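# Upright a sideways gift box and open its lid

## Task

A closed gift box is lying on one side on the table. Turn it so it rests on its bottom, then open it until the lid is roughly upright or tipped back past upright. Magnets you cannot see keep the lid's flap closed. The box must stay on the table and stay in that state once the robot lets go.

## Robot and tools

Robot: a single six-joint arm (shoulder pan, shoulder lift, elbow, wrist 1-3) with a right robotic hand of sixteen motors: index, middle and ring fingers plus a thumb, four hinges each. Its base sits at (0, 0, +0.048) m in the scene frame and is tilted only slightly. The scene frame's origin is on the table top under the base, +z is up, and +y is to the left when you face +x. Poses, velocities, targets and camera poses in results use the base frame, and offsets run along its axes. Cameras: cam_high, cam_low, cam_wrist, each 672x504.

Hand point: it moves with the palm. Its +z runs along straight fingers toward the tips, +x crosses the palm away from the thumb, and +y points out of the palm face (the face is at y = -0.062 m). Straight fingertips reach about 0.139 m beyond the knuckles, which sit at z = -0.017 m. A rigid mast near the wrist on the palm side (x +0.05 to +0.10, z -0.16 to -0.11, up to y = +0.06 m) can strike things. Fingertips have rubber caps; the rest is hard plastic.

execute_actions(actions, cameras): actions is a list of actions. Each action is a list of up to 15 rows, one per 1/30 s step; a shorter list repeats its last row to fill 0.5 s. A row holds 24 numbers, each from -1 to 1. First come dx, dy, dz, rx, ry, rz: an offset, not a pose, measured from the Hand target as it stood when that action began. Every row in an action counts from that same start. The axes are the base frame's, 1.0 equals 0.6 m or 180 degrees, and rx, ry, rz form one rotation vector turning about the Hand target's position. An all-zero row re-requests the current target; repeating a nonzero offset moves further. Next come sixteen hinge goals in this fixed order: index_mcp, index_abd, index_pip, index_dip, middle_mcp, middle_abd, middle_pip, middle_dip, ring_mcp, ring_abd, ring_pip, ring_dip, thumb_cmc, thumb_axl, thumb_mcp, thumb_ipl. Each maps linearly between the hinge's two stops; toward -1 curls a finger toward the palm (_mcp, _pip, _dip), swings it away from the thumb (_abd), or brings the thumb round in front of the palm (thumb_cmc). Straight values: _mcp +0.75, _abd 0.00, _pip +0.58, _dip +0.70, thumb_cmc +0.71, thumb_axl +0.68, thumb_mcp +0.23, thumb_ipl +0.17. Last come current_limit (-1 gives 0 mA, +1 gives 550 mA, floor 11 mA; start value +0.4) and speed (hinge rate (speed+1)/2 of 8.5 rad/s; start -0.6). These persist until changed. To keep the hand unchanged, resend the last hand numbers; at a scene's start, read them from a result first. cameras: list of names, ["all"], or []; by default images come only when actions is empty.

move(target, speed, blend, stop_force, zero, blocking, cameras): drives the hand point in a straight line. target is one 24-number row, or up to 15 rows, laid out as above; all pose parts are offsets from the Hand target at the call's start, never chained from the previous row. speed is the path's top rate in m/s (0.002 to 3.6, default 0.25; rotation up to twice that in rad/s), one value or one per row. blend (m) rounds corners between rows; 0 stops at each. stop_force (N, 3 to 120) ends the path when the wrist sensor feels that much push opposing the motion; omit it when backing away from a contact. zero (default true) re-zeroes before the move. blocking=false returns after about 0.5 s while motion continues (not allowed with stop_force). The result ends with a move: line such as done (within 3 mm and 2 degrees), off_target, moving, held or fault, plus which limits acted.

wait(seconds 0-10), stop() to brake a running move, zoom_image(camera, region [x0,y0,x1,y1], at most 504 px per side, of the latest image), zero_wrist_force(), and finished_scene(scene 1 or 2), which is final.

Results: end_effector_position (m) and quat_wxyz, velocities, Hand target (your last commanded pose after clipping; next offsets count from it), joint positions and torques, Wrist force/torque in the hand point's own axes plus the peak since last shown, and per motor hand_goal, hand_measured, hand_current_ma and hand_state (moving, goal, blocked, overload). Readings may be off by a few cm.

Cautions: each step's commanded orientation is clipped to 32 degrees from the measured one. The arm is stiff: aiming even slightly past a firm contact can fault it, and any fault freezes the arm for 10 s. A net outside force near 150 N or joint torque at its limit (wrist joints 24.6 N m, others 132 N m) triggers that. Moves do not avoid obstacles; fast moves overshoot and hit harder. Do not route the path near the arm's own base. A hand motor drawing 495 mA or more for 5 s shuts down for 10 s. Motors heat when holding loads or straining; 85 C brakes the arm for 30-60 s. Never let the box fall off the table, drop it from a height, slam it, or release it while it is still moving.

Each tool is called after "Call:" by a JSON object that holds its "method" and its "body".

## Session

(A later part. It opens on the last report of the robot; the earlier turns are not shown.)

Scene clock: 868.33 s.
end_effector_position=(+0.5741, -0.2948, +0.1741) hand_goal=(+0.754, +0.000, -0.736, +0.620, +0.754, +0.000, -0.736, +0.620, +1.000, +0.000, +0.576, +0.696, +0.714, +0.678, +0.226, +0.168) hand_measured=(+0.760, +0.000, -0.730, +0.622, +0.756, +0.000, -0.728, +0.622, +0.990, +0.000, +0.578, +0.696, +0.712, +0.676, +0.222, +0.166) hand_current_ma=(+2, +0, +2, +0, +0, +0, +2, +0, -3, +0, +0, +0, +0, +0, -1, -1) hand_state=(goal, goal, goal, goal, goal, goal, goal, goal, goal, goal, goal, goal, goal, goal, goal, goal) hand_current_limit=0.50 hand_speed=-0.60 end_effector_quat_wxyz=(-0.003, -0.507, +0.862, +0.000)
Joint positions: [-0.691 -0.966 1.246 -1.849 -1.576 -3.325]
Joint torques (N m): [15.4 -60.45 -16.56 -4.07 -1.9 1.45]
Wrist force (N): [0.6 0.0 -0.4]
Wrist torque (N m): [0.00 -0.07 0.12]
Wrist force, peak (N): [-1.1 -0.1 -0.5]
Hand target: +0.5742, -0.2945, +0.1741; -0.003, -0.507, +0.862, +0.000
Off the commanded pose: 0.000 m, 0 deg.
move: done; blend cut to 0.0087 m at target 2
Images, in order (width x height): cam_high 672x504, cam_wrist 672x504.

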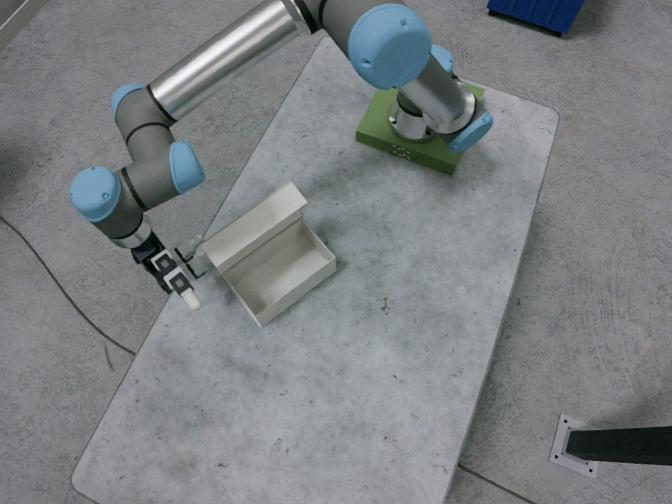

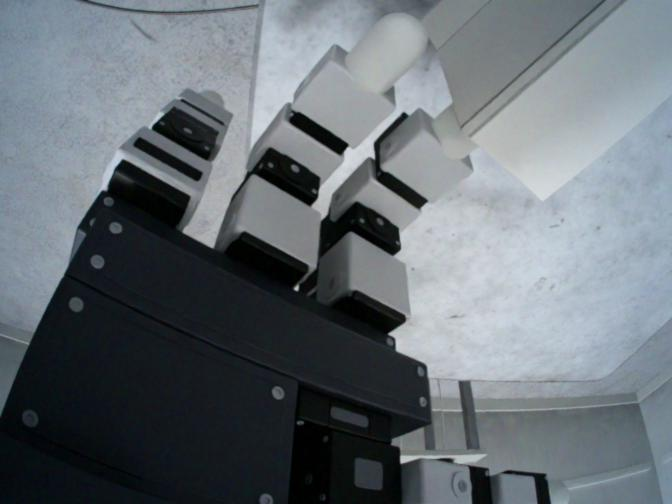

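Call:
{"method": "move", "body": {"target": [-0.0137, -0.0248, -0.004, 0, 0, 0, 0.753, 0.0, -0.737, 0.62, 0.753, 0.0, -0.737, 0.62, 1.0, 0.0, 0.576, 0.696, 0.714, 0.678, 0.226, 0.168, 0.5, -0.6], "speed": 0.03, "cameras": ["cam_high", "cam_wrist"]}}

Call:
{"method": "zoom_image", "body": {"camera": "cam_high", "region": [130, 170, 350, 370]}}

Scene clock: 873.33 s.
end_effector_position=(+0.5659, -0.3097, +0.1716) hand_goal=(+0.754, +0.000, -0.736, +0.620, +0.754, +0.000, -0.736, +0.620, +1.000, +0.000, +0.576, +0.696, +0.714, +0.678, +0.226, +0.168) hand_measured=(+0.760, +0.000, -0.730, +0.622, +0.756, +0.000, -0.728, +0.622, +0.990, +0.000, +0.578, +0.696, +0.712, +0.676, +0.222, +0.166) hand_current_ma=(+1, +0, +2, +0, +0, +0, +2, +0, -3, +0, +0, +0, +0, +0, -1, -1) hand_state=(goal, goal, goal, goal, goal, goal, goal, goal, goal, goal, goal, goal, goal, goal, goal, goal) hand_current_limit=0.50 hand_speed=-0.60 end_effector_quat_wxyz=(-0.003, -0.507, +0.862, +0.000)
Joint positions: [-0.714 -0.964 1.249 -1.855 -1.576 -3.349]
Joint torques (N m): [14.99 -43.36 -19.48 -2.85 -2.17 1.01]
Wrist force (N): [0.6 0.0 -0.3]
Wrist torque (N m): [0.00 -0.06 0.12]
Wrist force, peak (N): [1.0 -0.1 -0.3]
Hand target: +0.5660, -0.3094, +0.1717; -0.003, -0.507, +0.862, +0.000
Off the commanded pose: 0.000 m, 0 deg.
move: done
Images, in order (width x height): cam_high 672x504, cam_wrist 672x504.

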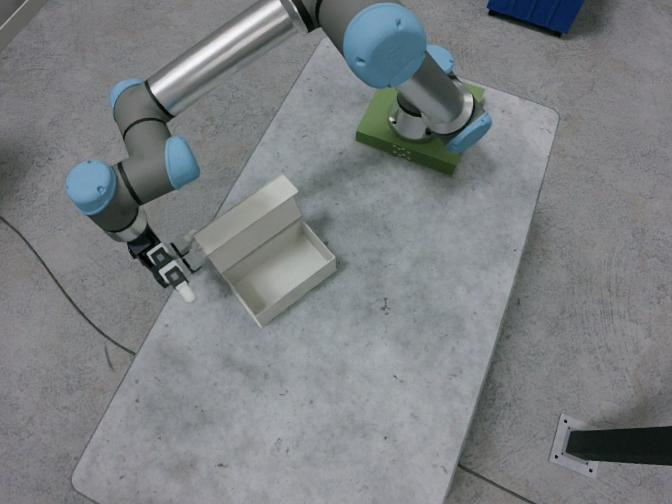

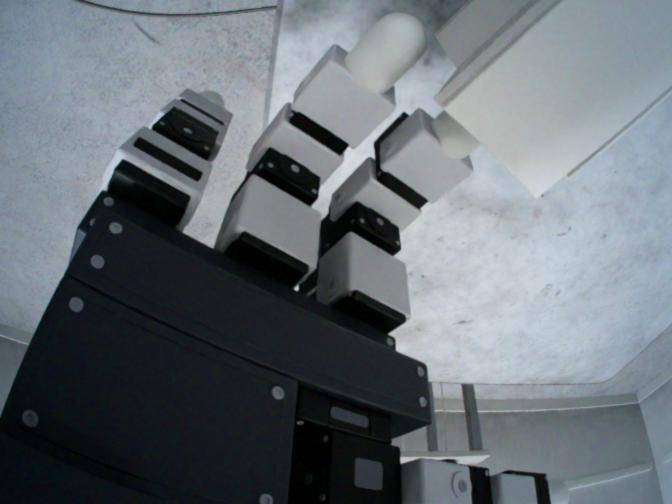

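Scaled by 2.291.

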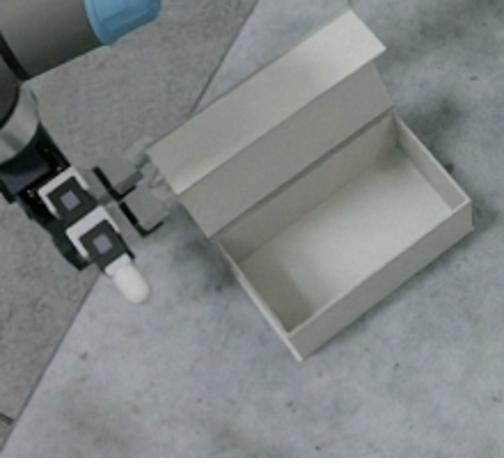

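Call:
{"method": "move", "body": {"target": [[0.102, -0.0566, 0, 0, 0, 0, 0.753, 0.0, -0.737, 0.62, 0.753, 0.0, -0.737, 0.62, 1.0, 0.0, 0.576, 0.696, 0.714, 0.678, 0.226, 0.168, 0.5, -0.6]], "speed": 0.04, "cameras": ["cam_high", "cam_wrist", "cam_low"]}}

Call:
{"method": "zoom_image", "body": {"camera": "cam_high", "region": [130, 170, 350, 370]}}

Scene clock: 878.33 s.
end_effector_position=(+0.6272, -0.3433, +0.1716) hand_goal=(+0.754, +0.000, -0.736, +0.620, +0.754, +0.000, -0.736, +0.620, +1.000, +0.000, +0.576, +0.696, +0.714, +0.678, +0.226, +0.168) hand_measured=(+0.758, +0.000, -0.730, +0.622, +0.756, +0.000, -0.728, +0.622, +0.990, +0.000, +0.578, +0.696, +0.712, +0.676, +0.222, +0.166) hand_current_ma=(+1, +0, +2, +0, +0, +0, +2, +0, -3, +0, +0, +0, +0, +0, -1, -1) hand_state=(goal, goal, goal, goal, goal, goal, goal, goal, goal, goal, goal, goal, goal, goal, goal, goal) hand_current_limit=0.50 hand_speed=-0.60 end_effector_quat_wxyz=(-0.003, -0.507, +0.862, +0.000)
Joint positions: [-0.696 -0.779 0.933 -1.723 -1.576 -3.33]
Joint torques (N m): [5.54 -64.45 -24.35 -3.86 0.32 -0.92]
Wrist force (N): [0.5 -0.1 -0.3]
Wrist torque (N m): [-0.02 -0.04 0.04]
Wrist force, peak (N): [1.2 -0.3 -0.3]
Hand target: +0.6272, -0.3434, +0.1717; -0.003, -0.507, +0.862, +0.000
Off the commanded pose: 0.000 m, 0 deg.
move: done

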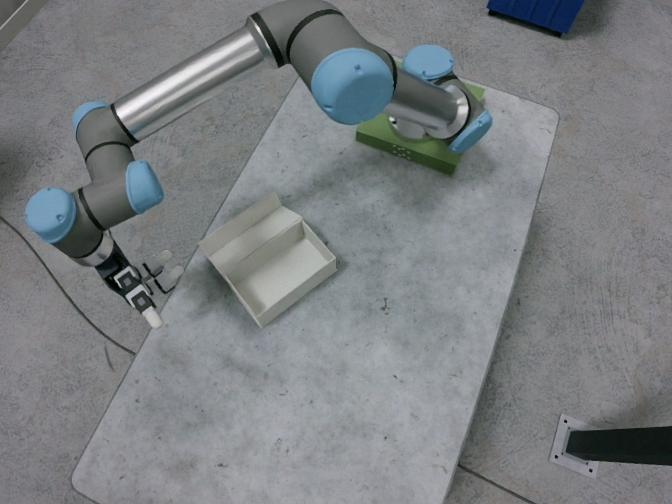

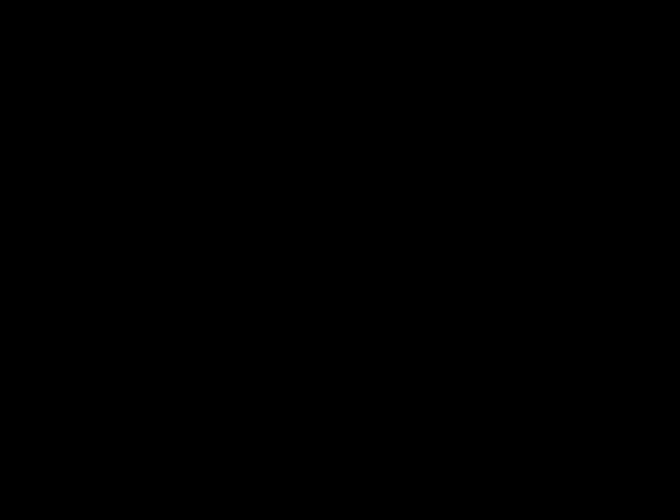

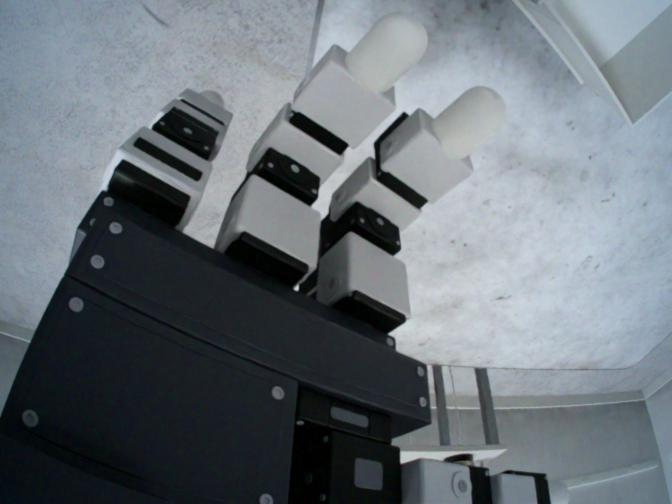

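Scaled by 2.291.

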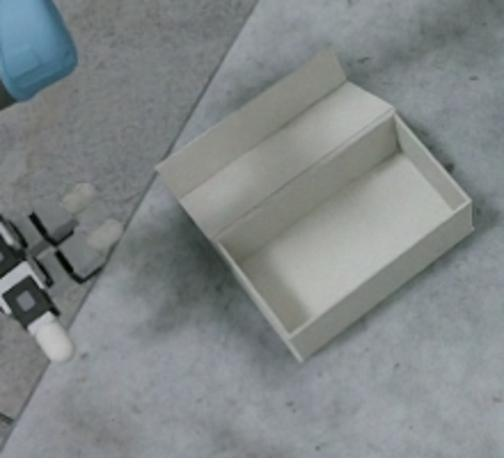

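Call:
{"method": "move", "body": {"target": [[0.1, 0.18, 0.03, 0.0, 0.0, 0.0, 0.753, 0.0, -0.737, 0.62, 0.753, 0.0, -0.737, 0.62, 1.0, 0.0, 0.576, 0.696, 0.714, 0.678, 0.226, 0.168, 0.5, -0.6]], "speed": 0.2, "cameras": ["cam_high", "cam_low"]}}

Call:
{"method": "zoom_image", "body": {"camera": "cam_low", "region": [300, 150, 672, 480]}}

Scene clock: 881.57 s.
end_effector_position=(+0.6872, -0.2354, +0.1896) hand_goal=(+0.754, +0.000, -0.736, +0.620, +0.754, +0.000, -0.736, +0.620, +1.000, +0.000, +0.576, +0.696, +0.714, +0.678, +0.226, +0.168) hand_measured=(+0.758, +0.000, -0.730, +0.622, +0.756, +0.000, -0.728, +0.622, +0.990, +0.000, +0.578, +0.696, +0.712, +0.676, +0.222, +0.166) hand_current_ma=(+1, +0, +2, +0, +0, +0, +2, +0, -3, +0, +0, +0, +0, +0, -1, -1) hand_state=(goal, goal, goal, goal, goal, goal, goal, goal, goal, goal, goal, goal, goal, goal, goal, goal) hand_current_limit=0.50 hand_speed=-0.60 end_effector_quat_wxyz=(-0.003, -0.507, +0.862, +0.000)
Joint positions: [-0.541 -0.765 0.862 -1.665 -1.576 -3.175]
Joint torques (N m): [-2.59 -68.5 -20.37 -3.83 -1.96 0.91]
Wrist force (N): [0.6 0.1 -0.4]
Wrist torque (N m): [0.00 -0.07 0.12]
Wrist force, peak (N): [2.5 0.1 -0.2]
Hand target: +0.6872, -0.2354, +0.1897; -0.003, -0.507, +0.862, +0.000
Off the commanded pose: 0.000 m, 0 deg.
move: done
Images, in order (width x height): cam_high 672x504, cam_low 672x504.

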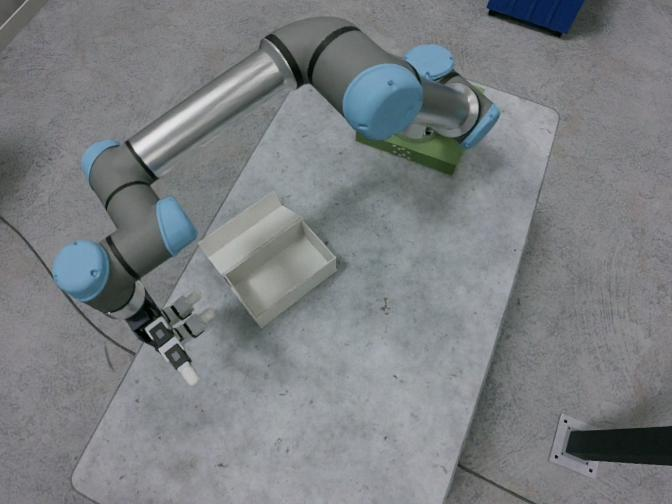

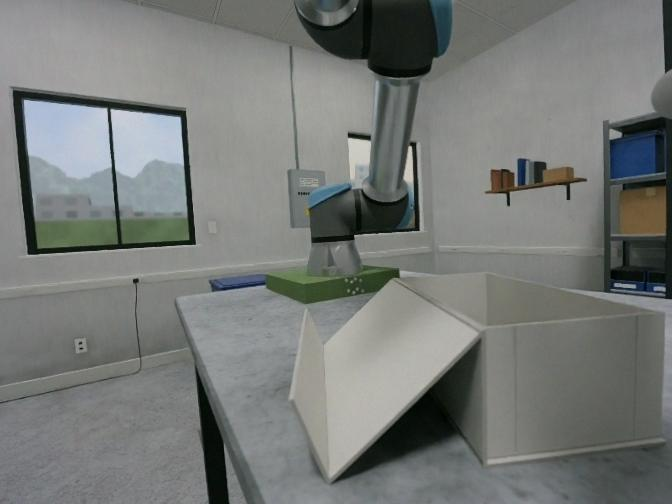

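Scaled by 1.355.

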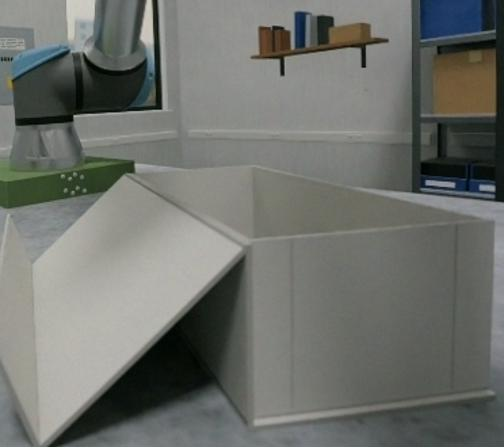

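Call:
{"method": "finished_scene", "body": {"scene": 1}}

The scene is finished: the task was done.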